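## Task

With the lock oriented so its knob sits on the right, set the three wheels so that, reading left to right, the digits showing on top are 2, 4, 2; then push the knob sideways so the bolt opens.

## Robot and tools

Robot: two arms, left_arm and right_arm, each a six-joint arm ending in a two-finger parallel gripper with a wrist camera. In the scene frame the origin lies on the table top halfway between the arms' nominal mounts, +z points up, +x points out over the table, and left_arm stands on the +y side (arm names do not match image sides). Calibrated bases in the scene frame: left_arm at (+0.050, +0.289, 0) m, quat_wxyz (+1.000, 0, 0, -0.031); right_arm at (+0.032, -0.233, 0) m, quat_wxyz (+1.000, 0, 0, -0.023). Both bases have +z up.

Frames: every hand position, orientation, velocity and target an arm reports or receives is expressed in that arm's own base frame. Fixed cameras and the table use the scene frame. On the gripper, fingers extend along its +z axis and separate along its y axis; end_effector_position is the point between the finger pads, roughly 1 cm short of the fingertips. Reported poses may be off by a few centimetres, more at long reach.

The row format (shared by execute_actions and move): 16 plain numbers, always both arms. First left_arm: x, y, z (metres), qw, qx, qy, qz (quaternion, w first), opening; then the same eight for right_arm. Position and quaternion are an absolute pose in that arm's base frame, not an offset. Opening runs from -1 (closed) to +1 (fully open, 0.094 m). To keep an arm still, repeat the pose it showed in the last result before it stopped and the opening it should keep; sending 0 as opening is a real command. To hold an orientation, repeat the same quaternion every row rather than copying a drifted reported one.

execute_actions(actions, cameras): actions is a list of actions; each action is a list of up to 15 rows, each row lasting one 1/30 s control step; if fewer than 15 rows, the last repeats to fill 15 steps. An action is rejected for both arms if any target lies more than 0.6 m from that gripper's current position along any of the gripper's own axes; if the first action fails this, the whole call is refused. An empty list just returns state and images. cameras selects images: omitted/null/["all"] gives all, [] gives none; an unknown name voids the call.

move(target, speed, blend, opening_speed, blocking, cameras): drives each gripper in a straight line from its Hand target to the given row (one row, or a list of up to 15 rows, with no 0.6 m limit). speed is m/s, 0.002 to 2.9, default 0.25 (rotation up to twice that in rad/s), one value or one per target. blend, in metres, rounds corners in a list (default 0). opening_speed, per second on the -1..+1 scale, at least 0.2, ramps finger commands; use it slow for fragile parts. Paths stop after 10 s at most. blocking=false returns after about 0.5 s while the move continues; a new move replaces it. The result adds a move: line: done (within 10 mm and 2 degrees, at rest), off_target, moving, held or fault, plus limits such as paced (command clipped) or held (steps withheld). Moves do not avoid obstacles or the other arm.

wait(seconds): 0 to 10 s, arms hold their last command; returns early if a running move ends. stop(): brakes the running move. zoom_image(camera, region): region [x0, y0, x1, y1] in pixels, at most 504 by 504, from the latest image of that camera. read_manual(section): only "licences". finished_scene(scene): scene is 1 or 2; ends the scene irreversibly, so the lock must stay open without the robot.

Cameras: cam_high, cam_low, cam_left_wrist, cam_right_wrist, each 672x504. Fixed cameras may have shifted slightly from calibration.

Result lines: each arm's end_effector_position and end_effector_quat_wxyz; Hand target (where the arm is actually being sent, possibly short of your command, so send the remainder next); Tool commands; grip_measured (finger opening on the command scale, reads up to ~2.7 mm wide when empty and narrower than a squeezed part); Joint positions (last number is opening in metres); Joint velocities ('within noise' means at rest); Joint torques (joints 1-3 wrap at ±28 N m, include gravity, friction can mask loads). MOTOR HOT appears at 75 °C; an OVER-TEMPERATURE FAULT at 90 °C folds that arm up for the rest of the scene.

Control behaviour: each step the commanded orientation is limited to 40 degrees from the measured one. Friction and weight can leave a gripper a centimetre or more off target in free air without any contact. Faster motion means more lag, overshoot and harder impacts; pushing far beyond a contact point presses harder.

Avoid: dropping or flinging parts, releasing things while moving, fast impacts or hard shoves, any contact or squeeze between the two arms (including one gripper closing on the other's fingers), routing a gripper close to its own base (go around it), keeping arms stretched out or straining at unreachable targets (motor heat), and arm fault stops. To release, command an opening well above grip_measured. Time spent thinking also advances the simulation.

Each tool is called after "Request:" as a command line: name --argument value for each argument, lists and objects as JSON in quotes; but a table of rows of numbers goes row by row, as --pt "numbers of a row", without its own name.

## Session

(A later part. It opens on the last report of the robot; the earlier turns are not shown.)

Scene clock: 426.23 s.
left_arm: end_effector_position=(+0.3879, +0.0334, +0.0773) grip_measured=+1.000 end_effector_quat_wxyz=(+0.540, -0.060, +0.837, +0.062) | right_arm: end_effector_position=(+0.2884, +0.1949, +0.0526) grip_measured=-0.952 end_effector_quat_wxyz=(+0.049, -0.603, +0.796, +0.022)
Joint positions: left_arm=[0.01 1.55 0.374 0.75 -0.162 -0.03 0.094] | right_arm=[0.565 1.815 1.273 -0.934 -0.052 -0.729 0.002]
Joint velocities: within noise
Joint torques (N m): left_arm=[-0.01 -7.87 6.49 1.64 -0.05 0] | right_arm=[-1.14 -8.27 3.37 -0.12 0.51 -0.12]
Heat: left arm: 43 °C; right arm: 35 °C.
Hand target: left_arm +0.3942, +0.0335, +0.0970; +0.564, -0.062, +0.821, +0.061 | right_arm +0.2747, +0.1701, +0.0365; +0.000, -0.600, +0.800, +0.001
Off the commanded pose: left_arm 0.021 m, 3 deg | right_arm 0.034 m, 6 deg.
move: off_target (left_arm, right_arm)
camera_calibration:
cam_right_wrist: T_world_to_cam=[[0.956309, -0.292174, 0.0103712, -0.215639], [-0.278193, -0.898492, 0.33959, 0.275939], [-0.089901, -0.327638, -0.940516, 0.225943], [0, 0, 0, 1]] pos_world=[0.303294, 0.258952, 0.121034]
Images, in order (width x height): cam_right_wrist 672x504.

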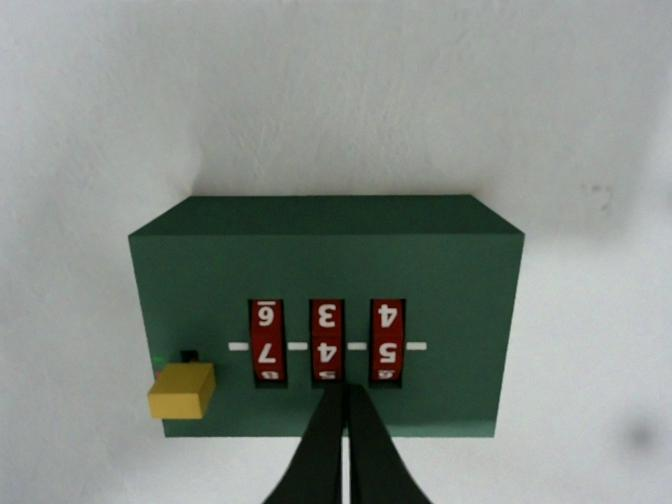

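Request:
move --pt "0.3945 0.0335 0.0972 0.564 -0.062 0.822 0.061 1 0.289 0.183 0.078 0 -0.599 0.801 0 -0.95" --pt "0.3945 0.0335 0.0972 0.564 -0.062 0.822 0.061 1 0.3052 0.2158 0.085 0 -0.599 0.801 0 -0.95" --pt "0.3945 0.0335 0.0972 0.564 -0.062 0.822 0.061 1 0.3015 0.2128 0.050 0 -0.599 0.801 0 -0.95" --speed 0.1 --cameras '["cam_right_wrist"]'

Request:
move --pt "0.3945 0.0335 0.0972 0.564 -0.062 0.822 0.061 1 0.302 0.2103 0.038 0 -0.599 0.801 0 -0.95" --pt "0.3945 0.0335 0.0972 0.564 -0.062 0.822 0.061 1 0.287 0.165 0.035 0 -0.599 0.801 0 -0.95" --speed 0.08 --cameras '["cam_right_wrist"]'

Scene clock: 431.57 s.
left_arm: end_effector_position=(+0.3879, +0.0334, +0.0773) grip_measured=+1.000 end_effector_quat_wxyz=(+0.540, -0.060, +0.837, +0.062) | right_arm: end_effector_position=(+0.3008, +0.2123, +0.0592) grip_measured=-0.952 end_effector_quat_wxyz=(+0.006, -0.600, +0.800, +0.002)
Joint positions: left_arm=[0.01 1.55 0.374 0.75 -0.162 -0.03 0.094] | right_arm=[0.61 1.956 1.494 -1.096 -0.004 -0.677 0.002]
Joint velocities: within noise
Joint torques (N m): left_arm=[0.01 -7.84 6.49 1.64 -0.04 -0.01] | right_arm=[0.09 -8.84 6.5 0.26 0.01 0.08]
Heat: left arm: 43 °C; right arm: 35 °C.
Hand target: left_arm +0.3942, +0.0335, +0.0970; +0.564, -0.062, +0.821, +0.061 | right_arm +0.3013, +0.2126, +0.0501; +0.000, -0.599, +0.801, +0.000
Off the commanded pose: left_arm 0.021 m, 3 deg | right_arm 0.009 m, 1 deg.
move: off_target (left_arm)
camera_calibration:
cam_right_wrist: T_world_to_cam=[[0.953472, -0.301398, -0.00714421, -0.218688], [-0.26982, -0.863667, 0.425765, 0.277817], [-0.134495, -0.404028, -0.904805, 0.266446], [0, 0, 0, 1]] pos_world=[0.319309, 0.281681, 0.121235]
Images, in order (width x height): cam_right_wrist 672x504.

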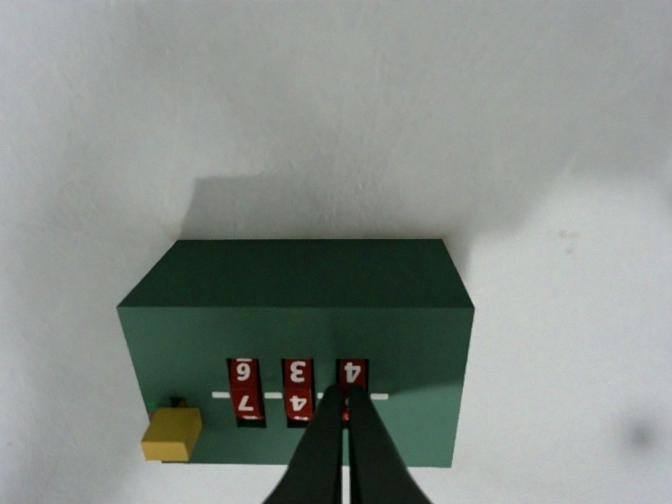

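Scene clock: 432.93 s.
left_arm: end_effector_position=(+0.3879, +0.0334, +0.0773) grip_measured=+1.000 end_effector_quat_wxyz=(+0.540, -0.060, +0.837, +0.062) | right_arm: end_effector_position=(+0.3003, +0.1919, +0.0528) grip_measured=-0.952 end_effector_quat_wxyz=(+0.050, -0.603, +0.795, +0.023)
Joint positions: left_arm=[0.01 1.55 0.374 0.75 -0.162 -0.03 0.094] | right_arm=[0.537 1.845 1.311 -0.942 -0.057 -0.758 0.002]
Joint velocities: within noise
Joint torques (N m): left_arm=[0.01 -7.83 6.49 1.64 -0.05 -0.01] | right_arm=[-1.35 -8.62 3.43 -0.11 0.54 -0.11]
Heat: left arm: 43 °C; right arm: 35 °C.
Hand target: left_arm +0.3942, +0.0335, +0.0970; +0.564, -0.062, +0.821, +0.061 | right_arm +0.2867, +0.1660, +0.0366; +0.000, -0.600, +0.800, +0.001
Off the commanded pose: left_arm 0.021 m, 3 deg | right_arm 0.035 m, 6 deg.
move: off_target (left_arm, right_arm)
camera_calibration:
cam_right_wrist: T_world_to_cam=[[0.956736, -0.290786, 0.0100229, -0.22831], [-0.277077, -0.900034, 0.336402, 0.276638], [-0.0888001, -0.324625, -0.941665, 0.225354], [0, 0, 0, 1]] pos_world=[0.315093, 0.25575, 0.121435]
Images, in order (width x height): cam_right_wrist 672x504.

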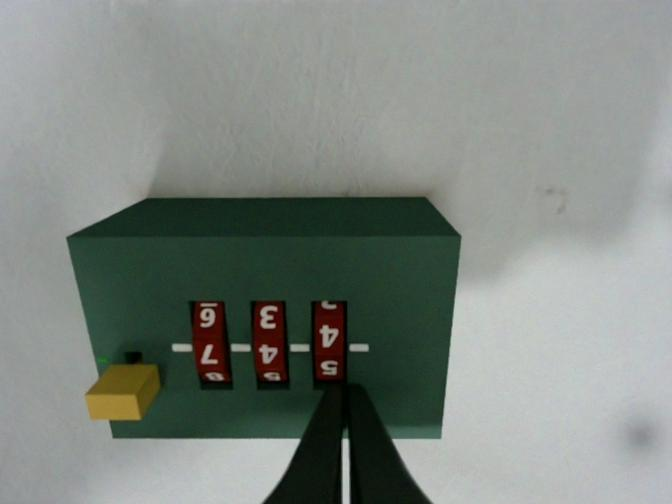

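Request:
move --pt "0.3945 0.0335 0.0972 0.564 -0.062 0.822 0.061 1 0.297 0.179 0.078 0 -0.599 0.801 0 -0.95" --pt "0.3945 0.0335 0.0972 0.564 -0.062 0.822 0.061 1 0.3052 0.2158 0.085 0 -0.599 0.801 0 -0.95" --pt "0.3945 0.0335 0.0972 0.564 -0.062 0.822 0.061 1 0.3015 0.2128 0.050 0 -0.599 0.801 0 -0.95" --speed 0.1 --cameras '["cam_right_wrist"]'

Request:
move --pt "0.3945 0.0335 0.0972 0.564 -0.062 0.822 0.061 1 0.302 0.2103 0.038 0 -0.599 0.801 0 -0.95" --pt "0.3945 0.0335 0.0972 0.564 -0.062 0.822 0.061 1 0.287 0.163 0.035 0 -0.599 0.801 0 -0.95" --speed 0.08 --cameras '["cam_right_wrist"]'

Request:
move --pt "0.3945 0.0335 0.0972 0.564 -0.062 0.822 0.061 1 0.297 0.179 0.078 0 -0.599 0.801 0 -0.95" --pt "0.3945 0.0335 0.0972 0.564 -0.062 0.822 0.061 1 0.3052 0.2158 0.085 0 -0.599 0.801 0 -0.95" --pt "0.3945 0.0335 0.0972 0.564 -0.062 0.822 0.061 1 0.3015 0.2128 0.050 0 -0.599 0.801 0 -0.95" --speed 0.1 --cameras '["cam_right_wrist"]'

Scene clock: 440.17 s.
left_arm: end_effector_position=(+0.3879, +0.0334, +0.0773) grip_measured=+1.000 end_effector_quat_wxyz=(+0.540, -0.060, +0.837, +0.062) | right_arm: end_effector_position=(+0.3006, +0.2126, +0.0594) grip_measured=-0.952 end_effector_quat_wxyz=(+0.006, -0.600, +0.800, +0.001)
Joint positions: left_arm=[0.01 1.55 0.374 0.75 -0.162 -0.03 0.094] | right_arm=[0.611 1.956 1.494 -1.096 -0.003 -0.677 0.002]
Joint velocities: within noise
Joint torques (N m): left_arm=[-0.01 -7.87 6.5 1.65 -0.04 0] | right_arm=[-0.03 -8.84 6.49 0.28 0.03 0.09]
Heat: left arm: 43 °C; right arm: 35 °C.
Hand target: left_arm +0.3942, +0.0335, +0.0970; +0.564, -0.062, +0.821, +0.061 | right_arm +0.3013, +0.2126, +0.0502; +0.000, -0.599, +0.801, +0.000
Off the commanded pose: left_arm 0.021 m, 3 deg | right_arm 0.009 m, 1 deg.
move: off_target (left_arm)
camera_calibration:
cam_right_wrist: T_world_to_cam=[[0.953812, -0.300332, -0.00655114, -0.218791], [-0.269108, -0.863934, 0.425675, 0.277768], [-0.133504, -0.404251, -0.904852, 0.266459], [0, 0, 0, 1]] pos_world=[0.319009, 0.28198, 0.121434]
Images, in order (width x height): cam_right_wrist 672x504.

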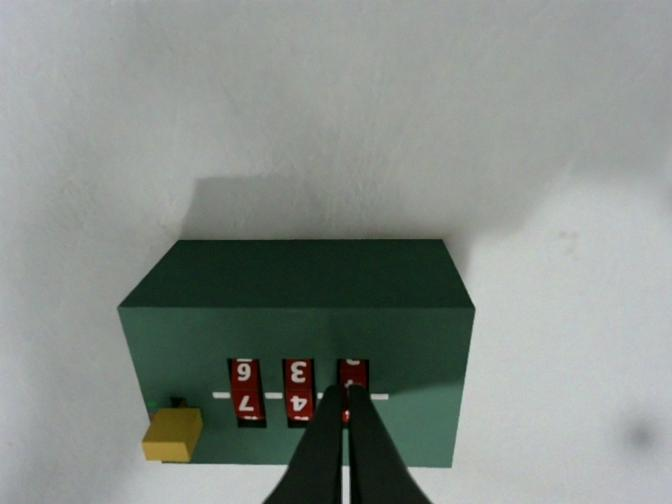

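Scene clock: 441.57 s.
left_arm: end_effector_position=(+0.3879, +0.0334, +0.0773) grip_measured=+1.000 end_effector_quat_wxyz=(+0.540, -0.060, +0.837, +0.062) | right_arm: end_effector_position=(+0.3000, +0.1901, +0.0528) grip_measured=-0.952 end_effector_quat_wxyz=(+0.050, -0.604, +0.795, +0.022)
Joint positions: left_arm=[0.01 1.55 0.374 0.75 -0.162 -0.03 0.094] | right_arm=[0.534 1.841 1.307 -0.942 -0.056 -0.763 0.002]
Joint velocities: within noise
Joint torques (N m): left_arm=[0.01 -7.87 6.49 1.64 -0.05 -0.01] | right_arm=[-1.5 -8.5 3.49 -0.11 0.53 -0.11]
Heat: left arm: 43 °C; right arm: 35 °C.
Hand target: left_arm +0.3942, +0.0335, +0.0970; +0.564, -0.062, +0.821, +0.061 | right_arm +0.2867, +0.1641, +0.0365; +0.000, -0.600, +0.800, +0.001
Off the commanded pose: left_arm 0.021 m, 3 deg | right_arm 0.035 m, 6 deg.
move: off_target (left_arm, right_arm)
camera_calibration:
cam_right_wrist: T_world_to_cam=[[0.957253, -0.289059, 0.0105455, -0.228959], [-0.275474, -0.899934, 0.337983, 0.274404], [-0.0882067, -0.32644, -0.941093, 0.224806], [0, 0, 0, 1]] pos_world=[0.314593, 0.254149, 0.121234]
Images, in order (width x height): cam_right_wrist 672x504.

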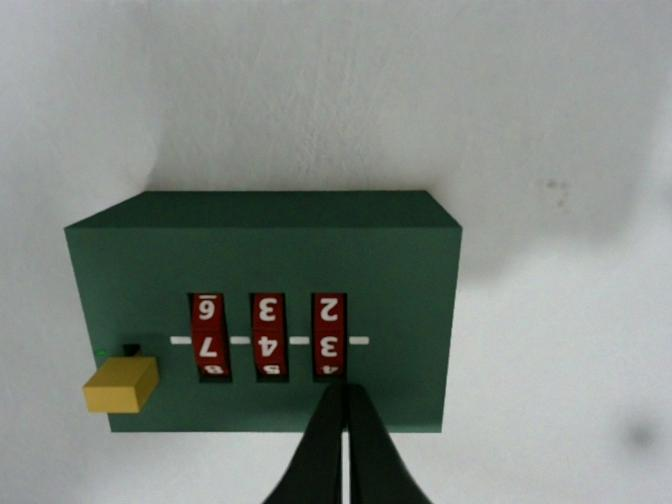

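Scene clock: 443.53 s.
left_arm: end_effector_position=(+0.3879, +0.0334, +0.0773) grip_measured=+1.000 end_effector_quat_wxyz=(+0.540, -0.060, +0.837, +0.062) | right_arm: end_effector_position=(+0.3006, +0.2125, +0.0592) grip_measured=-0.952 end_effector_quat_wxyz=(+0.006, -0.600, +0.800, +0.001)
Joint positions: left_arm=[0.01 1.55 0.374 0.75 -0.162 -0.03 0.094] | right_arm=[0.611 1.956 1.494 -1.096 -0.003 -0.677 0.002]
Joint velocities: within noise
Joint torques (N m): left_arm=[0.02 -7.88 6.48 1.65 -0.05 0] | right_arm=[0.06 -8.85 6.57 0.33 0.02 0.07]
Heat: left arm: 43 °C; right arm: 35 °C.
Hand target: left_arm +0.3942, +0.0335, +0.0970; +0.564, -0.062, +0.821, +0.061 | right_arm +0.3013, +0.2126, +0.0501; +0.000, -0.599, +0.801, +0.000
Off the commanded pose: left_arm 0.021 m, 3 deg | right_arm 0.009 m, 1 deg.
move: off_target (left_arm)
camera_calibration:
cam_right_wrist: T_world_to_cam=[[0.953824, -0.300287, -0.00682418, -0.218776], [-0.268917, -0.863861, 0.425943, 0.277739], [-0.1338, -0.404439, -0.904724, 0.266411], [0, 0, 0, 1]] pos_world=[0.319009, 0.28198, 0.121234]
Images, in order (width x height): cam_right_wrist 672x504.

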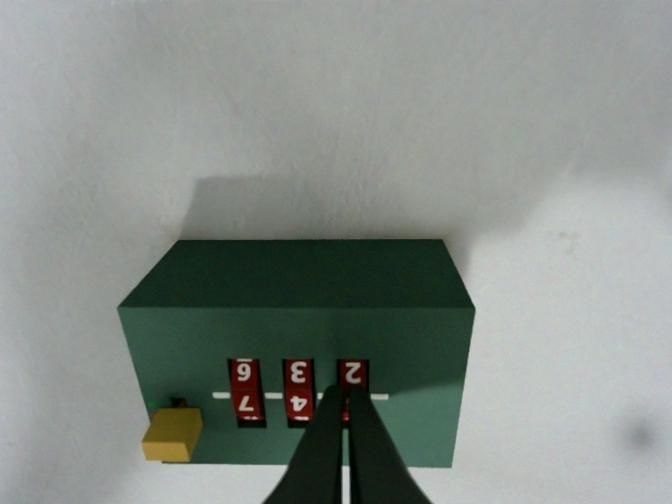

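Now one more stroke, then move to the knob-side wheel (−26 mm along r1).

Request:
move --pt "0.3945 0.0335 0.0972 0.564 -0.062 0.822 0.061 1 0.302 0.2103 0.038 0 -0.599 0.801 0 -0.95" --pt "0.3945 0.0335 0.0972 0.564 -0.062 0.822 0.061 1 0.287 0.163 0.035 0 -0.599 0.801 0 -0.95" --speed 0.08 --cameras '["cam_right_wrist"]'

Request:
move --pt "0.3945 0.0335 0.0972 0.564 -0.062 0.822 0.061 1 0.290 0.180 0.078 0 -0.599 0.801 0 -0.95" --pt "0.3945 0.0335 0.0972 0.564 -0.062 0.822 0.061 1 0.2802 0.2232 0.085 0 -0.599 0.801 0 -0.95" --pt "0.3945 0.0335 0.0972 0.564 -0.062 0.822 0.061 1 0.2765 0.2202 0.050 0 -0.599 0.801 0 -0.95" --speed 0.1 --cameras '["cam_right_wrist"]'

Request:
move --pt "0.3945 0.0335 0.0972 0.564 -0.062 0.822 0.061 1 0.277 0.2177 0.038 0 -0.599 0.801 0 -0.95" --pt "0.3945 0.0335 0.0972 0.564 -0.062 0.822 0.061 1 0.2625 0.1727 0.035 0 -0.599 0.801 0 -0.95" --speed 0.08 --cameras '["cam_right_wrist"]'

Scene clock: 450.07 s.
left_arm: end_effector_position=(+0.3879, +0.0334, +0.0773) grip_measured=+1.000 end_effector_quat_wxyz=(+0.540, -0.060, +0.837, +0.062) | right_arm: end_effector_position=(+0.3006, +0.1907, +0.0529) grip_measured=-0.952 end_effector_quat_wxyz=(+0.051, -0.604, +0.795, +0.024)
Joint positions: left_arm=[0.01 1.55 0.374 0.75 -0.162 -0.03 0.094] | right_arm=[0.533 1.842 1.307 -0.939 -0.059 -0.764 0.002]
Joint velocities: within noise
Joint torques (N m): left_arm=[0.03 -7.87 6.5 1.65 -0.04 0] | right_arm=[-1.35 -8.59 3.47 -0.14 0.56 -0.05]
Heat: left arm: 43 °C; right arm: 34 °C.
Hand target: left_arm +0.3942, +0.0335, +0.0970; +0.564, -0.062, +0.821, +0.061 | right_arm +0.2867, +0.1642, +0.0366; +0.000, -0.600, +0.800, +0.001
Off the commanded pose: left_arm 0.021 m, 3 deg | right_arm 0.036 m, 7 deg.
move: off_target (left_arm, right_arm)
camera_calibration:
cam_right_wrist: T_world_to_cam=[[0.957084, -0.289632, 0.0101626, -0.229206], [-0.276286, -0.901273, 0.333726, 0.275818], [-0.0874985, -0.322212, -0.942615, 0.22422], [0, 0, 0, 1]] pos_world=[0.315193, 0.254448, 0.121635]
Images, in order (width x height): cam_right_wrist 672x504.

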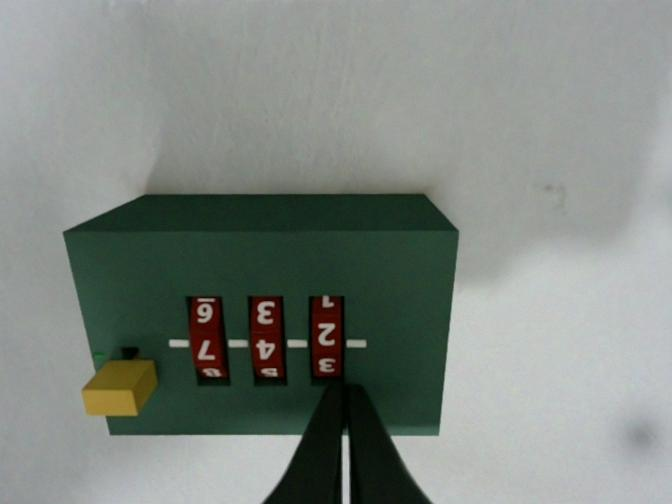

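Scene clock: 452.07 s.
left_arm: end_effector_position=(+0.3879, +0.0334, +0.0773) grip_measured=+1.000 end_effector_quat_wxyz=(+0.540, -0.060, +0.837, +0.062) | right_arm: end_effector_position=(+0.2757, +0.2198, +0.0585) grip_measured=-0.952 end_effector_quat_wxyz=(+0.005, -0.600, +0.800, +0.002)
Joint positions: left_arm=[0.01 1.55 0.374 0.75 -0.162 -0.03 0.094] | right_arm=[0.668 1.9 1.414 -1.073 -0.004 -0.619 0.002]
Joint velocities: within noise
Joint torques (N m): left_arm=[-0.01 -7.86 6.5 1.64 -0.04 0] | right_arm=[0.06 -8.44 6.48 0.31 0.04 0.07]
Heat: left arm: 43 °C; right arm: 34 °C.
Hand target: left_arm +0.3942, +0.0335, +0.0970; +0.564, -0.062, +0.821, +0.061 | right_arm +0.2764, +0.2201, +0.0501; +0.000, -0.599, +0.801, +0.000
Off the commanded pose: left_arm 0.021 m, 3 deg | right_arm 0.009 m, 1 deg.
move: off_target (left_arm)
camera_calibration:
cam_right_wrist: T_world_to_cam=[[0.953695, -0.300657, -0.00846743, -0.192591], [-0.268526, -0.863781, 0.426353, 0.277486], [-0.1355, -0.404337, -0.904517, 0.265859], [0, 0, 0, 1]] pos_world=[0.294209, 0.28928, 0.120536]
Images, in order (width x height): cam_right_wrist 672x504.

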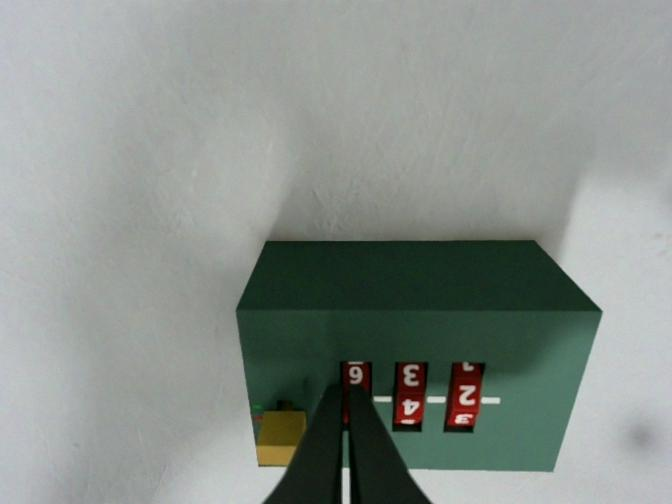

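Scene clock: 453.43 s.
left_arm: end_effector_position=(+0.3879, +0.0334, +0.0773) grip_measured=+1.000 end_effector_quat_wxyz=(+0.540, -0.060, +0.837, +0.062) | right_arm: end_effector_position=(+0.2765, +0.1981, +0.0524) grip_measured=-0.952 end_effector_quat_wxyz=(+0.049, -0.602, +0.797, +0.021)
Joint positions: left_arm=[0.01 1.55 0.374 0.75 -0.162 -0.03 0.094] | right_arm=[0.594 1.785 1.235 -0.924 -0.047 -0.698 0.002]
Joint velocities: within noise
Joint torques (N m): left_arm=[-0.01 -7.86 6.49 1.64 -0.05 0] | right_arm=[-1.06 -7.95 3.4 -0.14 0.45 -0.05]
Heat: left arm: 43 °C; right arm: 34 °C.
Hand target: left_arm +0.3942, +0.0335, +0.0970; +0.564, -0.062, +0.821, +0.061 | right_arm +0.2623, +0.1737, +0.0365; +0.000, -0.600, +0.800, +0.001
Off the commanded pose: left_arm 0.021 m, 3 deg | right_arm 0.034 m, 6 deg.
move: off_target (left_arm, right_arm)
camera_calibration:
cam_right_wrist: T_world_to_cam=[[0.955655, -0.294251, 0.0118515, -0.202831], [-0.280563, -0.897496, 0.340271, 0.276074], [-0.0894884, -0.328507, -0.940253, 0.225757], [0, 0, 0, 1]] pos_world=[0.291495, 0.262254, 0.120732]
Images, in order (width x height): cam_right_wrist 672x504.

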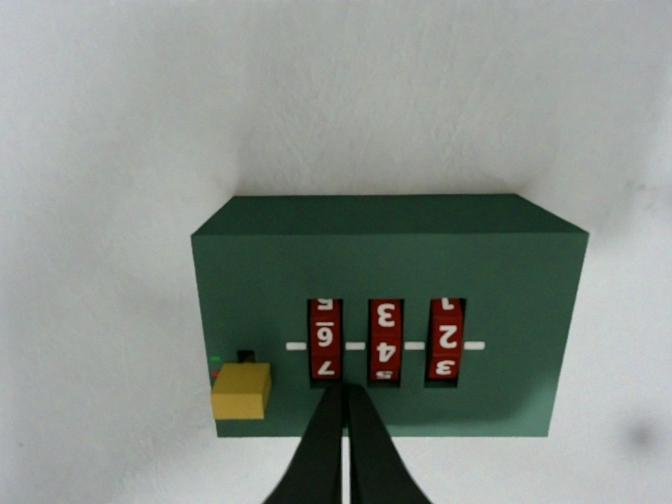

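Request:
zoom_image --camera "cam_right_wrist" --region '[280, 280, 490, 400]'

Scaled by 2.400 from the camera's 672x504 image, which has a finer 960x720 frame.

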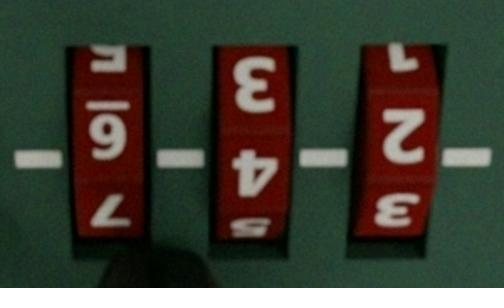

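Request:
move --pt "0.3945 0.0335 0.0972 0.564 -0.062 0.822 0.061 1 0.274 0.186 0.078 0 -0.599 0.801 0 -0.95" --pt "0.3945 0.0335 0.0972 0.564 -0.062 0.822 0.061 1 0.2802 0.2232 0.085 0 -0.599 0.801 0 -0.95" --pt "0.3945 0.0335 0.0972 0.564 -0.062 0.822 0.061 1 0.2765 0.2202 0.050 0 -0.599 0.801 0 -0.95" --speed 0.1 --cameras '[]'

Request:
move --pt "0.3945 0.0335 0.0972 0.564 -0.062 0.822 0.061 1 0.277 0.2177 0.038 0 -0.599 0.801 0 -0.95" --pt "0.3945 0.0335 0.0972 0.564 -0.062 0.822 0.061 1 0.2625 0.1727 0.035 0 -0.599 0.801 0 -0.95" --speed 0.08 --cameras '["cam_right_wrist"]'

Request:
move --pt "0.3945 0.0335 0.0972 0.564 -0.062 0.822 0.061 1 0.274 0.186 0.078 0 -0.599 0.801 0 -0.95" --pt "0.3945 0.0335 0.0972 0.564 -0.062 0.822 0.061 1 0.2802 0.2232 0.085 0 -0.599 0.801 0 -0.95" --pt "0.3945 0.0335 0.0972 0.564 -0.062 0.822 0.061 1 0.2765 0.2202 0.050 0 -0.599 0.801 0 -0.95" --speed 0.1 --cameras '[]'

Request:
move --pt "0.3945 0.0335 0.0972 0.564 -0.062 0.822 0.061 1 0.277 0.2177 0.038 0 -0.599 0.801 0 -0.95" --pt "0.3945 0.0335 0.0972 0.564 -0.062 0.822 0.061 1 0.2625 0.1727 0.035 0 -0.599 0.801 0 -0.95" --speed 0.08 --cameras '["cam_right_wrist"]'

Scene clock: 471.20 s.
left_arm: end_effector_position=(+0.3879, +0.0334, +0.0773) grip_measured=+1.000 end_effector_quat_wxyz=(+0.540, -0.060, +0.837, +0.062) | right_arm: end_effector_position=(+0.2757, +0.2196, +0.0584) grip_measured=-0.952 end_effector_quat_wxyz=(+0.005, -0.600, +0.800, +0.002)
Joint positions: left_arm=[0.01 1.55 0.374 0.75 -0.162 -0.03 0.094] | right_arm=[0.668 1.9 1.414 -1.073 -0.003 -0.619 0.002]
Joint velocities: within noise
Joint torques (N m): left_arm=[0.01 -7.86 6.49 1.65 -0.04 0] | right_arm=[0.05 -8.39 6.48 0.31 0.01 0.1]
Heat: left arm: 43 °C; right arm: 35 °C.
Hand target: left_arm +0.3942, +0.0335, +0.0970; +0.564, -0.062, +0.821, +0.061 | right_arm +0.2763, +0.2200, +0.0501; +0.000, -0.599, +0.801, +0.000
Off the commanded pose: left_arm 0.021 m, 3 deg | right_arm 0.008 m, 1 deg.
move: off_target (left_arm)
No camera images: "cameras" was empty.

Scene clock: 472.57 s.
left_arm: end_effector_position=(+0.3879, +0.0334, +0.0773) grip_measured=+1.000 end_effector_quat_wxyz=(+0.540, -0.060, +0.837, +0.062) | right_arm: end_effector_position=(+0.2759, +0.1991, +0.0524) grip_measured=-0.952 end_effector_quat_wxyz=(+0.049, -0.603, +0.796, +0.023)
Joint positions: left_arm=[0.01 1.55 0.374 0.75 -0.162 -0.03 0.094] | right_arm=[0.596 1.785 1.235 -0.924 -0.051 -0.698 0.002]
Joint velocities: within noise
Joint torques (N m): left_arm=[0.02 -7.84 6.5 1.65 -0.04 -0.01] | right_arm=[-1.17 -8.01 3.4 -0.15 0.5 -0.09]
Heat: left arm: 43 °C; right arm: 35 °C.
Hand target: left_arm +0.3942, +0.0335, +0.0970; +0.564, -0.062, +0.821, +0.061 | right_arm +0.2622, +0.1737, +0.0365; +0.000, -0.600, +0.800, +0.001
Off the commanded pose: left_arm 0.021 m, 3 deg | right_arm 0.034 m, 6 deg.
move: off_target (left_arm, right_arm)
camera_calibration:
cam_right_wrist: T_world_to_cam=[[0.956215, -0.292529, 0.00888982, -0.202282], [-0.27819, -0.899071, 0.338056, 0.276577], [-0.0908984, -0.325727, -0.941084, 0.225841], [0, 0, 0, 1]] pos_world=[0.290895, 0.263052, 0.120836]
Images, in order (width x height): cam_right_wrist 672x504.

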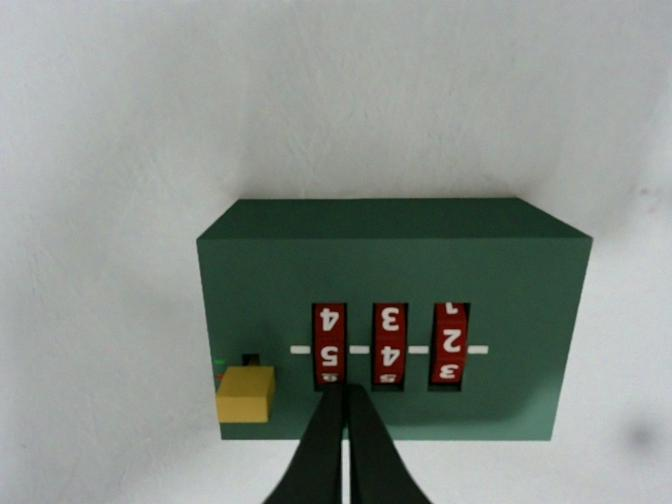

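Scene clock: 474.53 s.
left_arm: end_effector_position=(+0.3879, +0.0334, +0.0773) grip_measured=+1.000 end_effector_quat_wxyz=(+0.540, -0.060, +0.837, +0.062) | right_arm: end_effector_position=(+0.2757, +0.2196, +0.0584) grip_measured=-0.952 end_effector_quat_wxyz=(+0.005, -0.600, +0.800, +0.002)
Joint positions: left_arm=[0.01 1.55 0.374 0.75 -0.162 -0.03 0.094] | right_arm=[0.668 1.9 1.414 -1.073 -0.003 -0.619 0.002]
Joint velocities: within noise
Joint torques (N m): left_arm=[-0.01 -7.83 6.49 1.65 -0.05 0] | right_arm=[0.09 -8.4 6.52 0.27 0.03 0.09]
Heat: left arm: 43 °C; right arm: 35 °C.
Hand target: left_arm +0.3942, +0.0335, +0.0970; +0.564, -0.062, +0.821, +0.061 | right_arm +0.2763, +0.2200, +0.0501; +0.000, -0.599, +0.801, +0.000
Off the commanded pose: left_arm 0.021 m, 3 deg | right_arm 0.008 m, 1 deg.
move: off_target (left_arm)
No camera images: "cameras" was empty.

Scene clock: 475.90 s.
left_arm: end_effector_position=(+0.3879, +0.0334, +0.0773) grip_measured=+1.000 end_effector_quat_wxyz=(+0.540, -0.060, +0.837, +0.062) | right_arm: end_effector_position=(+0.2759, +0.1990, +0.0525) grip_measured=-0.952 end_effector_quat_wxyz=(+0.049, -0.603, +0.796, +0.023)
Joint positions: left_arm=[0.01 1.55 0.374 0.75 -0.162 -0.03 0.094] | right_arm=[0.596 1.785 1.235 -0.924 -0.051 -0.698 0.002]
Joint velocities: within noise
Joint torques (N m): left_arm=[0.01 -7.84 6.49 1.64 -0.04 0] | right_arm=[-1.18 -7.97 3.34 -0.15 0.47 -0.03]
Heat: left arm: 43 °C; right arm: 35 °C.
Hand target: left_arm +0.3942, +0.0335, +0.0970; +0.564, -0.062, +0.821, +0.061 | right_arm +0.2622, +0.1738, +0.0366; +0.000, -0.600, +0.800, +0.001
Off the commanded pose: left_arm 0.021 m, 3 deg | right_arm 0.034 m, 6 deg.
move: off_target (left_arm, right_arm)
camera_calibration:
cam_right_wrist: T_world_to_cam=[[0.956208, -0.292535, 0.00943217, -0.202345], [-0.278377, -0.899031, 0.338007, 0.27656], [-0.090399, -0.325831, -0.941096, 0.225913], [0, 0, 0, 1]] pos_world=[0.290895, 0.263052, 0.121035]
Images, in order (width x height): cam_right_wrist 672x504.

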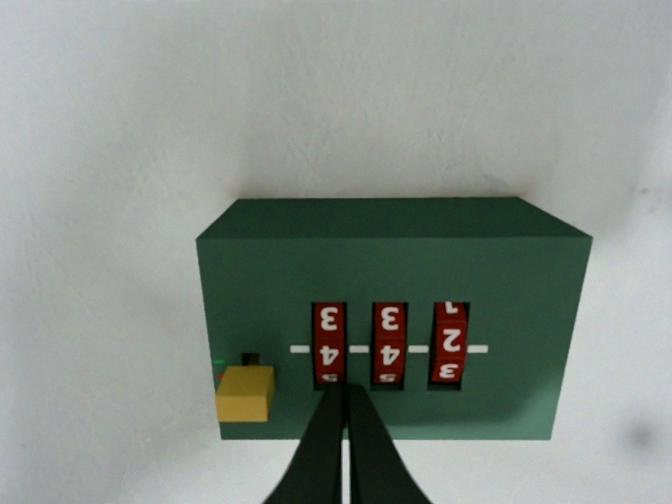

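Now two more strokes on it.

Request:
move --pt "0.3945 0.0335 0.0972 0.564 -0.062 0.822 0.061 1 0.274 0.186 0.078 0 -0.599 0.801 0 -0.95" --pt "0.3945 0.0335 0.0972 0.564 -0.062 0.822 0.061 1 0.2802 0.2232 0.085 0 -0.599 0.801 0 -0.95" --pt "0.3945 0.0335 0.0972 0.564 -0.062 0.822 0.061 1 0.2765 0.2202 0.050 0 -0.599 0.801 0 -0.95" --speed 0.1 --cameras '[]'

Request:
move --pt "0.3945 0.0335 0.0972 0.564 -0.062 0.822 0.061 1 0.277 0.2177 0.038 0 -0.599 0.801 0 -0.95" --pt "0.3945 0.0335 0.0972 0.564 -0.062 0.822 0.061 1 0.2625 0.1727 0.035 0 -0.599 0.801 0 -0.95" --speed 0.08 --cameras '["cam_right_wrist"]'

Request:
move --pt "0.3945 0.0335 0.0972 0.564 -0.062 0.822 0.061 1 0.274 0.186 0.078 0 -0.599 0.801 0 -0.95" --pt "0.3945 0.0335 0.0972 0.564 -0.062 0.822 0.061 1 0.2802 0.2232 0.085 0 -0.599 0.801 0 -0.95" --pt "0.3945 0.0335 0.0972 0.564 -0.062 0.822 0.061 1 0.2765 0.2202 0.050 0 -0.599 0.801 0 -0.95" --speed 0.1 --cameras '["cam_right_wrist"]'

Request:
move --pt "0.3945 0.0335 0.0972 0.564 -0.062 0.822 0.061 1 0.277 0.2177 0.038 0 -0.599 0.801 0 -0.95" --pt "0.3945 0.0335 0.0972 0.564 -0.062 0.822 0.061 1 0.2625 0.1727 0.035 0 -0.599 0.801 0 -0.95" --speed 0.08 --cameras '["cam_right_wrist"]'

Scene clock: 486.33 s.
left_arm: end_effector_position=(+0.3879, +0.0334, +0.0773) grip_measured=+1.000 end_effector_quat_wxyz=(+0.540, -0.060, +0.837, +0.062) | right_arm: end_effector_position=(+0.2757, +0.2196, +0.0584) grip_measured=-0.952 end_effector_quat_wxyz=(+0.005, -0.600, +0.800, +0.002)
Joint positions: left_arm=[0.01 1.55 0.374 0.75 -0.162 -0.03 0.094] | right_arm=[0.668 1.9 1.414 -1.073 -0.003 -0.619 0.002]
Joint velocities: within noise
Joint torques (N m): left_arm=[0.01 -7.83 6.49 1.65 -0.05 0] | right_arm=[0.14 -8.39 6.48 0.28 0.01 0.08]
Heat: left arm: 43 °C; right arm: 35 °C.
Hand target: left_arm +0.3942, +0.0335, +0.0970; +0.564, -0.062, +0.821, +0.061 | right_arm +0.2763, +0.2200, +0.0501; +0.000, -0.599, +0.801, +0.000
Off the commanded pose: left_arm 0.021 m, 3 deg | right_arm 0.008 m, 1 deg.
move: off_target (left_arm)
No camera images: "cameras" was empty.

Scene clock: 487.70 s.
left_arm: end_effector_position=(+0.3879, +0.0334, +0.0773) grip_measured=+1.000 end_effector_quat_wxyz=(+0.540, -0.060, +0.837, +0.062) | right_arm: end_effector_position=(+0.2759, +0.1990, +0.0525) grip_measured=-0.952 end_effector_quat_wxyz=(+0.049, -0.603, +0.796, +0.023)
Joint positions: left_arm=[0.01 1.55 0.374 0.75 -0.162 -0.03 0.094] | right_arm=[0.596 1.785 1.235 -0.924 -0.051 -0.698 0.002]
Joint velocities: within noise
Joint torques (N m): left_arm=[-0.01 -7.83 6.5 1.64 -0.04 0] | right_arm=[-1.16 -7.99 3.41 -0.14 0.49 -0.02]
Heat: left arm: 43 °C; right arm: 35 °C.
Hand target: left_arm +0.3942, +0.0335, +0.0970; +0.564, -0.062, +0.821, +0.061 | right_arm +0.2622, +0.1738, +0.0366; +0.000, -0.600, +0.800, +0.001
Off the commanded pose: left_arm 0.021 m, 3 deg | right_arm 0.034 m, 6 deg.
move: off_target (left_arm, right_arm)
camera_calibration:
cam_right_wrist: T_world_to_cam=[[0.956208, -0.292535, 0.00943217, -0.202345], [-0.278377, -0.899031, 0.338007, 0.27656], [-0.090399, -0.325831, -0.941096, 0.225913], [0, 0, 0, 1]] pos_world=[0.290895, 0.263052, 0.121035]
Images, in order (width x height): cam_right_wrist 672x504.

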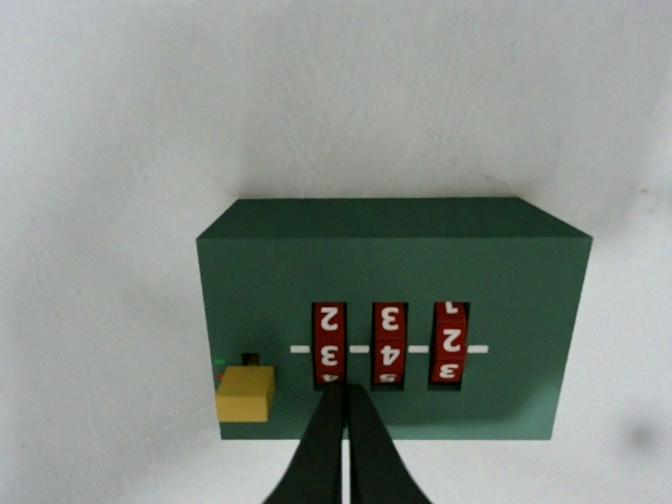

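Scene clock: 489.67 s.
left_arm: end_effector_position=(+0.3879, +0.0334, +0.0773) grip_measured=+1.000 end_effector_quat_wxyz=(+0.540, -0.060, +0.837, +0.062) | right_arm: end_effector_position=(+0.2757, +0.2196, +0.0584) grip_measured=-0.952 end_effector_quat_wxyz=(+0.005, -0.600, +0.800, +0.002)
Joint positions: left_arm=[0.01 1.55 0.374 0.75 -0.162 -0.03 0.094] | right_arm=[0.668 1.9 1.414 -1.073 -0.003 -0.619 0.002]
Joint velocities: within noise
Joint torques (N m): left_arm=[0.05 -7.84 6.48 1.64 -0.04 0] | right_arm=[0.12 -8.35 6.49 0.33 0.02 0.09]
Heat: left arm: 43 °C; right arm: 34 °C.
Hand target: left_arm +0.3942, +0.0335, +0.0970; +0.564, -0.062, +0.821, +0.061 | right_arm +0.2763, +0.2200, +0.0501; +0.000, -0.599, +0.801, +0.000
Off the commanded pose: left_arm 0.021 m, 3 deg | right_arm 0.008 m, 1 deg.
move: off_target (left_arm)
camera_calibration:
cam_right_wrist: T_world_to_cam=[[0.953587, -0.301003, -0.00834246, -0.192632], [-0.268812, -0.863436, 0.426871, 0.277348], [-0.135693, -0.404816, -0.904274, 0.265776], [0, 0, 0, 1]] pos_world=[0.294309, 0.28908, 0.120335]
Images, in order (width x height): cam_right_wrist 672x504.

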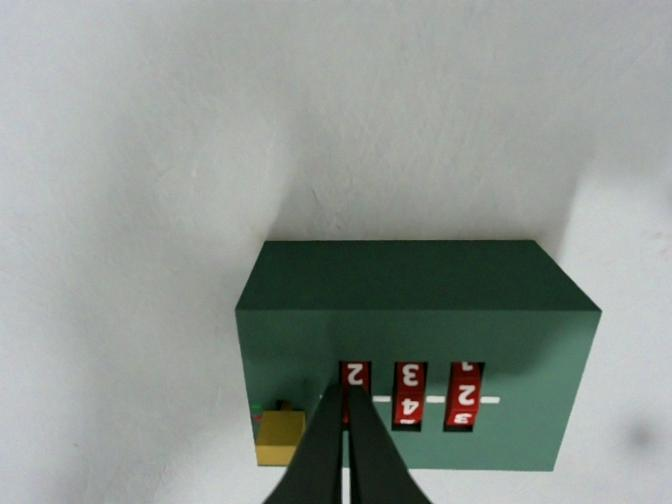

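Scene clock: 491.03 s.
left_arm: end_effector_position=(+0.3879, +0.0334, +0.0773) grip_measured=+1.000 end_effector_quat_wxyz=(+0.540, -0.060, +0.837, +0.062) | right_arm: end_effector_position=(+0.2759, +0.1990, +0.0525) grip_measured=-0.952 end_effector_quat_wxyz=(+0.049, -0.603, +0.796, +0.023)
Joint positions: left_arm=[0.01 1.55 0.374 0.75 -0.162 -0.03 0.094] | right_arm=[0.596 1.785 1.235 -0.924 -0.051 -0.698 0.002]
Joint velocities: within noise
Joint torques (N m): left_arm=[0.02 -7.87 6.49 1.65 -0.05 -0.01] | right_arm=[-1.2 -7.99 3.36 -0.13 0.48 -0.02]
Heat: left arm: 43 °C; right arm: 34 °C.
Hand target: left_arm +0.3942, +0.0335, +0.0970; +0.564, -0.062, +0.821, +0.061 | right_arm +0.2622, +0.1738, +0.0366; +0.000, -0.600, +0.800, +0.001
Off the commanded pose: left_arm 0.021 m, 3 deg | right_arm 0.034 m, 6 deg.
move: off_target (left_arm, right_arm)
camera_calibration:
cam_right_wrist: T_world_to_cam=[[0.956208, -0.292535, 0.00943217, -0.202345], [-0.278377, -0.899031, 0.338007, 0.27656], [-0.090399, -0.325831, -0.941096, 0.225913], [0, 0, 0, 1]] pos_world=[0.290895, 0.263052, 0.121035]
Images, in order (width x height): cam_right_wrist 672x504.

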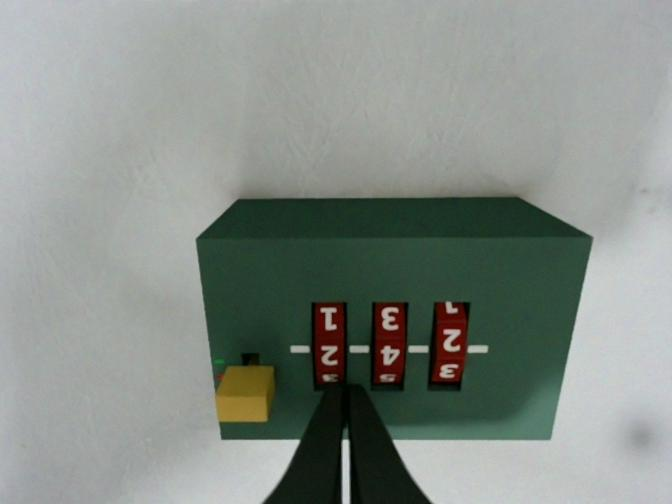

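Request:
move --pt "0.3945 0.0335 0.0972 0.564 -0.062 0.822 0.061 1 0.276 0.188 0.078 0 -0.599 0.801 0 -0.95" --pt "0.3945 0.0335 0.0972 0.564 -0.062 0.822 0.061 1 0.3027 0.207 0.085 0 -0.599 0.801 0 -0.95" --pt "0.3945 0.0335 0.0972 0.564 -0.062 0.822 0.061 1 0.299 0.204 0.050 0 -0.599 0.801 0 -0.95" --speed 0.1 --cameras '["cam_right_wrist"]'

Request:
zoom_image --camera "cam_right_wrist" --region '[220, 300, 430, 440]'

Request:
move --pt "0.3945 0.0335 0.0972 0.564 -0.062 0.822 0.061 1 0.2995 0.2015 0.038 0 -0.599 0.801 0 -0.95" --pt "0.3945 0.0335 0.0972 0.564 -0.062 0.822 0.061 1 0.288 0.171 0.037 0 -0.599 0.801 0 -0.95" --speed 0.08 --cameras '["cam_right_wrist"]'

Request:
zoom_image --camera "cam_right_wrist" --region '[180, 280, 390, 420]'

Scene clock: 498.60 s.
left_arm: end_effector_position=(+0.3879, +0.0334, +0.0773) grip_measured=+1.000 end_effector_quat_wxyz=(+0.540, -0.060, +0.837, +0.062) | right_arm: end_effector_position=(+0.2979, +0.2042, +0.0590) grip_measured=-0.952 end_effector_quat_wxyz=(+0.006, -0.600, +0.800, +0.002)
Joint positions: left_arm=[0.01 1.55 0.374 0.75 -0.162 -0.03 0.094] | right_arm=[0.596 1.93 1.457 -1.085 -0.005 -0.692 0.002]
Joint velocities: within noise
Joint torques (N m): left_arm=[0.01 -7.87 6.5 1.64 -0.04 0] | right_arm=[-0.01 -8.59 6.5 0.24 0.03 0.07]
Heat: left arm: 43 °C; right arm: 35 °C.
Hand target: left_arm +0.3942, +0.0335, +0.0970; +0.564, -0.062, +0.821, +0.061 | right_arm +0.2988, +0.2039, +0.0501; +0.000, -0.599, +0.801, +0.000
Off the commanded pose: left_arm 0.021 m, 3 deg | right_arm 0.009 m, 1 deg.
move: off_target (left_arm)
camera_calibration:
cam_right_wrist: T_world_to_cam=[[0.953708, -0.300623, -0.0081719, -0.218527], [-0.268832, -0.864402, 0.424898, 0.270074], [-0.134798, -0.403031, -0.905205, 0.262565], [0, 0, 0, 1]] pos_world=[0.316409, 0.27358, 0.121136]
Images, in order (width x height): cam_right_wrist 672x504.

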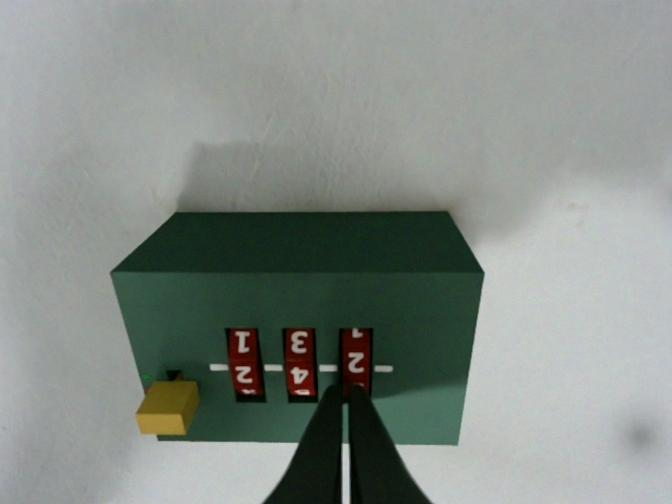

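Scaled by 2.400 from the camera's 672x504 image, which has a finer 960x720 frame.

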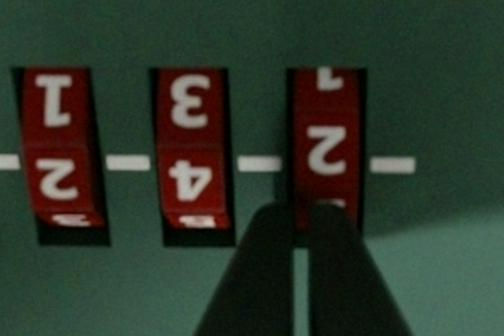

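Scene clock: 499.73 s.
left_arm: end_effector_position=(+0.3879, +0.0334, +0.0773) grip_measured=+1.000 end_effector_quat_wxyz=(+0.540, -0.060, +0.837, +0.062) | right_arm: end_effector_position=(+0.2979, +0.1941, +0.0529) grip_measured=-0.952 end_effector_quat_wxyz=(+0.040, -0.604, +0.796, +0.017)
Joint positions: left_arm=[0.01 1.55 0.374 0.75 -0.162 -0.03 0.094] | right_arm=[0.554 1.858 1.331 -0.967 -0.041 -0.744 0.002]
Joint velocities: within noise
Joint torques (N m): left_arm=[0.01 -7.84 6.5 1.65 -0.05 -0.01] | right_arm=[-1.48 -8.85 3.59 0 0.4 -0.03]
Heat: left arm: 43 °C; right arm: 35 °C.
Hand target: left_arm +0.3942, +0.0335, +0.0970; +0.564, -0.062, +0.821, +0.061 | right_arm +0.2876, +0.1718, +0.0382; +0.000, -0.599, +0.800, +0.001
Off the commanded pose: left_arm 0.021 m, 3 deg | right_arm 0.030 m, 5 deg.
move: off_target (left_arm, right_arm)
camera_calibration:
cam_right_wrist: T_world_to_cam=[[0.957101, -0.289647, 0.00792829, -0.225532], [-0.273107, -0.89263, 0.358643, 0.274173], [-0.0968027, -0.345422, -0.933441, 0.232018], [0, 0, 0, 1]] pos_world=[0.313195, 0.259554, 0.120033]
Images, in order (width x height): cam_right_wrist 672x504.

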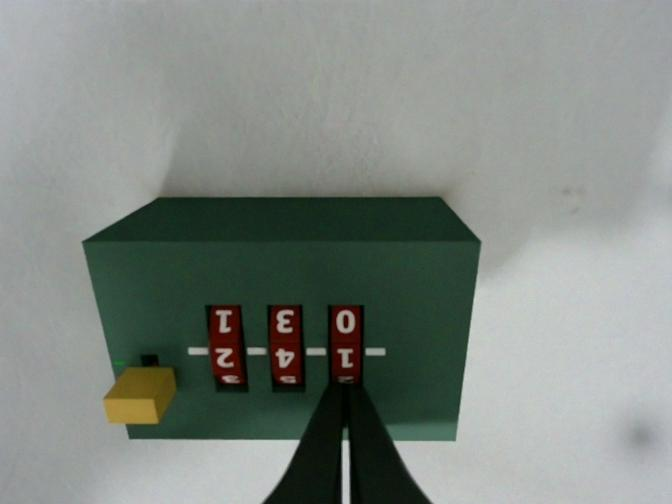

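Scaled by 2.400 from the camera's 672x504 image, which has a finer 960x720 frame.

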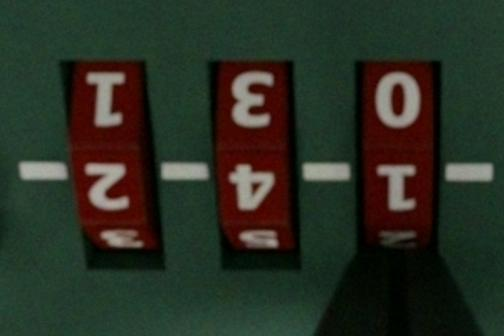

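Request:
move --pt "0.3945 0.0335 0.0972 0.564 -0.062 0.822 0.061 1 0.297 0.185 0.080 0 -0.599 0.801 0 -0.95" --pt "0.3945 0.0335 0.0972 0.564 -0.062 0.822 0.061 1 0.2982 0.198 0.080 0 -0.599 0.801 0 -0.95" --pt "0.3945 0.0335 0.0972 0.564 -0.062 0.822 0.061 1 0.2982 0.198 0.050 0 -0.599 0.801 0 -0.95" --speed 0.1 --cameras '["cam_right_wrist"]'

Request:
move --pt "0.3945 0.0335 0.0972 0.564 -0.062 0.822 0.061 1 0.299 0.201 0.038 0 -0.599 0.801 0 -0.95" --pt "0.3945 0.0335 0.0972 0.564 -0.062 0.822 0.061 1 0.308 0.233 0.036 0 -0.599 0.801 0 -0.95" --speed 0.08 --cameras '["cam_right_wrist"]'

Request:
zoom_image --camera "cam_right_wrist" --region '[180, 300, 390, 440]'

Scene clock: 506.77 s.
left_arm: end_effector_position=(+0.3879, +0.0334, +0.0773) grip_measured=+1.000 end_effector_quat_wxyz=(+0.540, -0.060, +0.837, +0.062) | right_arm: end_effector_position=(+0.2978, +0.1973, +0.0589) grip_measured=-0.952 end_effector_quat_wxyz=(+0.006, -0.600, +0.800, +0.002)
Joint positions: left_arm=[0.01 1.55 0.374 0.75 -0.162 -0.03 0.094] | right_arm=[0.58 1.916 1.437 -1.079 -0.004 -0.706 0.002]
Joint velocities: within noise
Joint torques (N m): left_arm=[-0.01 -7.87 6.5 1.64 -0.04 0] | right_arm=[0.21 -8.53 6.49 0.27 0.04 0.08]
Heat: left arm: 43 °C; right arm: 35 °C.
Hand target: left_arm +0.3942, +0.0335, +0.0971; +0.564, -0.062, +0.821, +0.061 | right_arm +0.2980, +0.1979, +0.0502; +0.000, -0.599, +0.801, +0.000
Off the commanded pose: left_arm 0.021 m, 3 deg | right_arm 0.009 m, 1 deg.
move: off_target (left_arm)
camera_calibration:
cam_right_wrist: T_world_to_cam=[[0.953134, -0.302463, -0.00713781, -0.219961], [-0.270808, -0.863423, 0.425633, 0.264445], [-0.134901, -0.403752, -0.904868, 0.259774], [0, 0, 0, 1]] pos_world=[0.31631, 0.266682, 0.120935]
Images, in order (width x height): cam_right_wrist 672x504.

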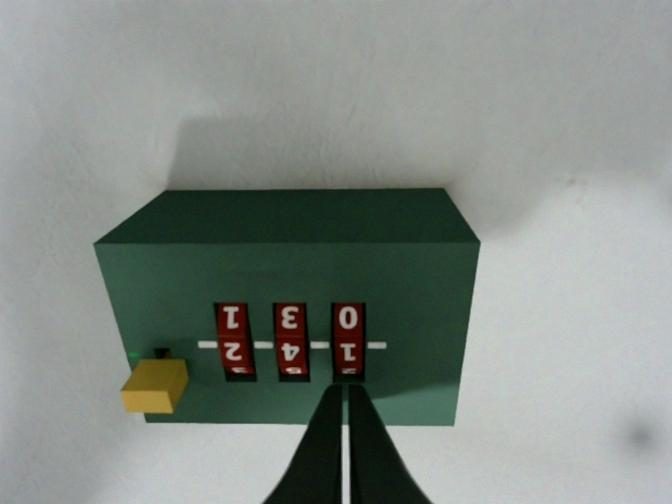

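Scene clock: 507.90 s.
left_arm: end_effector_position=(+0.3879, +0.0334, +0.0773) grip_measured=+1.000 end_effector_quat_wxyz=(+0.540, -0.060, +0.837, +0.062) | right_arm: end_effector_position=(+0.2987, +0.2002, +0.0542) grip_measured=-0.952 end_effector_quat_wxyz=(-0.029, -0.592, +0.805, -0.032)
Joint positions: left_arm=[0.01 1.55 0.374 0.75 -0.162 -0.03 0.094] | right_arm=[0.62 1.993 1.523 -1.158 0.065 -0.647 0.002]
Joint velocities: within noise
Joint torques (N m): left_arm=[0.02 -7.86 6.49 1.65 -0.05 0] | right_arm=[1.83 -6.38 8.21 1.07 -0.68 0.1]
Heat: left arm: 43 °C; right arm: 35 °C.
Hand target: left_arm +0.3942, +0.0335, +0.0971; +0.564, -0.062, +0.821, +0.061 | right_arm +0.3058, +0.2310, +0.0384; -0.001, -0.600, +0.800, +0.000
Off the commanded pose: left_arm 0.021 m, 3 deg | right_arm 0.039 m, 5 deg.
move: off_target (left_arm, right_arm)
camera_calibration:
cam_right_wrist: T_world_to_cam=[[0.947809, -0.31875, 0.00756571, -0.215946], [-0.277692, -0.813598, 0.510829, 0.256693], [-0.156671, -0.486269, -0.859649, 0.27743], [0, 0, 0, 1]] pos_world=[0.319422, 0.274918, 0.109001]
Images, in order (width x height): cam_right_wrist 672x504.

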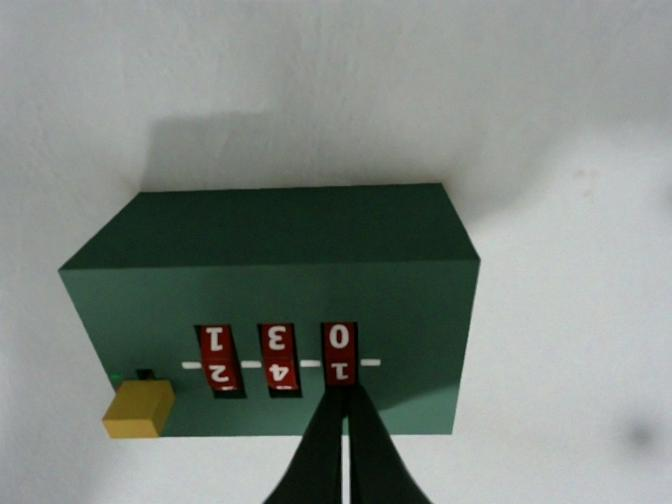

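Scaled by 2.400 from the camera's 672x504 image, which has a finer 960x720 frame.

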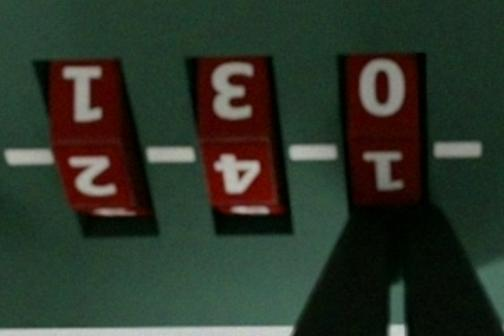

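Request:
move --pt "0.3945 0.0335 0.0972 0.564 -0.062 0.822 0.061 1 0.312 0.246 0.036 0 -0.599 0.801 0 -0.95" --speed 0.08 --cameras '["cam_right_wrist"]'

Request:
zoom_image --camera "cam_right_wrist" --region '[180, 300, 390, 440]'

Scene clock: 512.80 s.
left_arm: end_effector_position=(+0.3879, +0.0334, +0.0773) grip_measured=+1.000 end_effector_quat_wxyz=(+0.540, -0.060, +0.837, +0.062) | right_arm: end_effector_position=(+0.2989, +0.2010, +0.0547) grip_measured=-0.952 end_effector_quat_wxyz=(-0.049, -0.591, +0.804, -0.045)
Joint positions: left_arm=[0.01 1.55 0.374 0.75 -0.162 -0.03 0.094] | right_arm=[0.634 2.033 1.579 -1.214 0.09 -0.629 0.002]
Joint velocities: within noise
Joint torques (N m): left_arm=[0.02 -7.87 6.48 1.65 -0.04 0] | right_arm=[2.35 -6.89 8.8 1.26 -0.93 0.1]
Heat: left arm: 43 °C; right arm: 34 °C.
Hand target: left_arm +0.3942, +0.0335, +0.0971; +0.564, -0.062, +0.821, +0.061 | right_arm +0.3088, +0.2429, +0.0402; -0.003, -0.600, +0.800, +0.000
Off the commanded pose: left_arm 0.021 m, 3 deg | right_arm 0.050 m, 8 deg.
move: off_target (left_arm, right_arm)
camera_calibration:
cam_right_wrist: T_world_to_cam=[[0.947219, -0.320528, 0.00620112, -0.215244], [-0.270813, -0.789648, 0.550561, 0.248074], [-0.171574, -0.523181, -0.834772, 0.288866], [0, 0, 0, 1]] pos_world=[0.320626, 0.278028, 0.105892]
Images, in order (width x height): cam_right_wrist 672x504.

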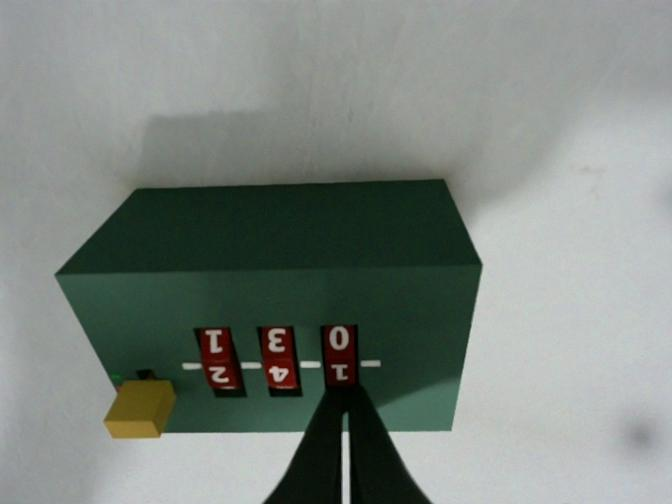

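Scaled by 2.400 from the camera's 672x504 image, which has a finer 960x720 frame.

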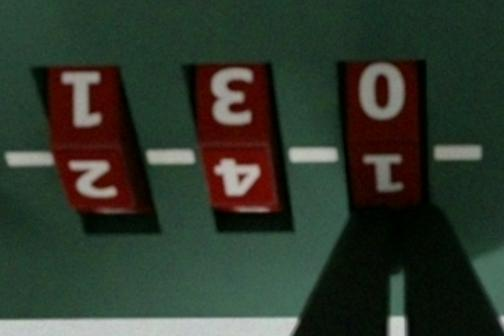

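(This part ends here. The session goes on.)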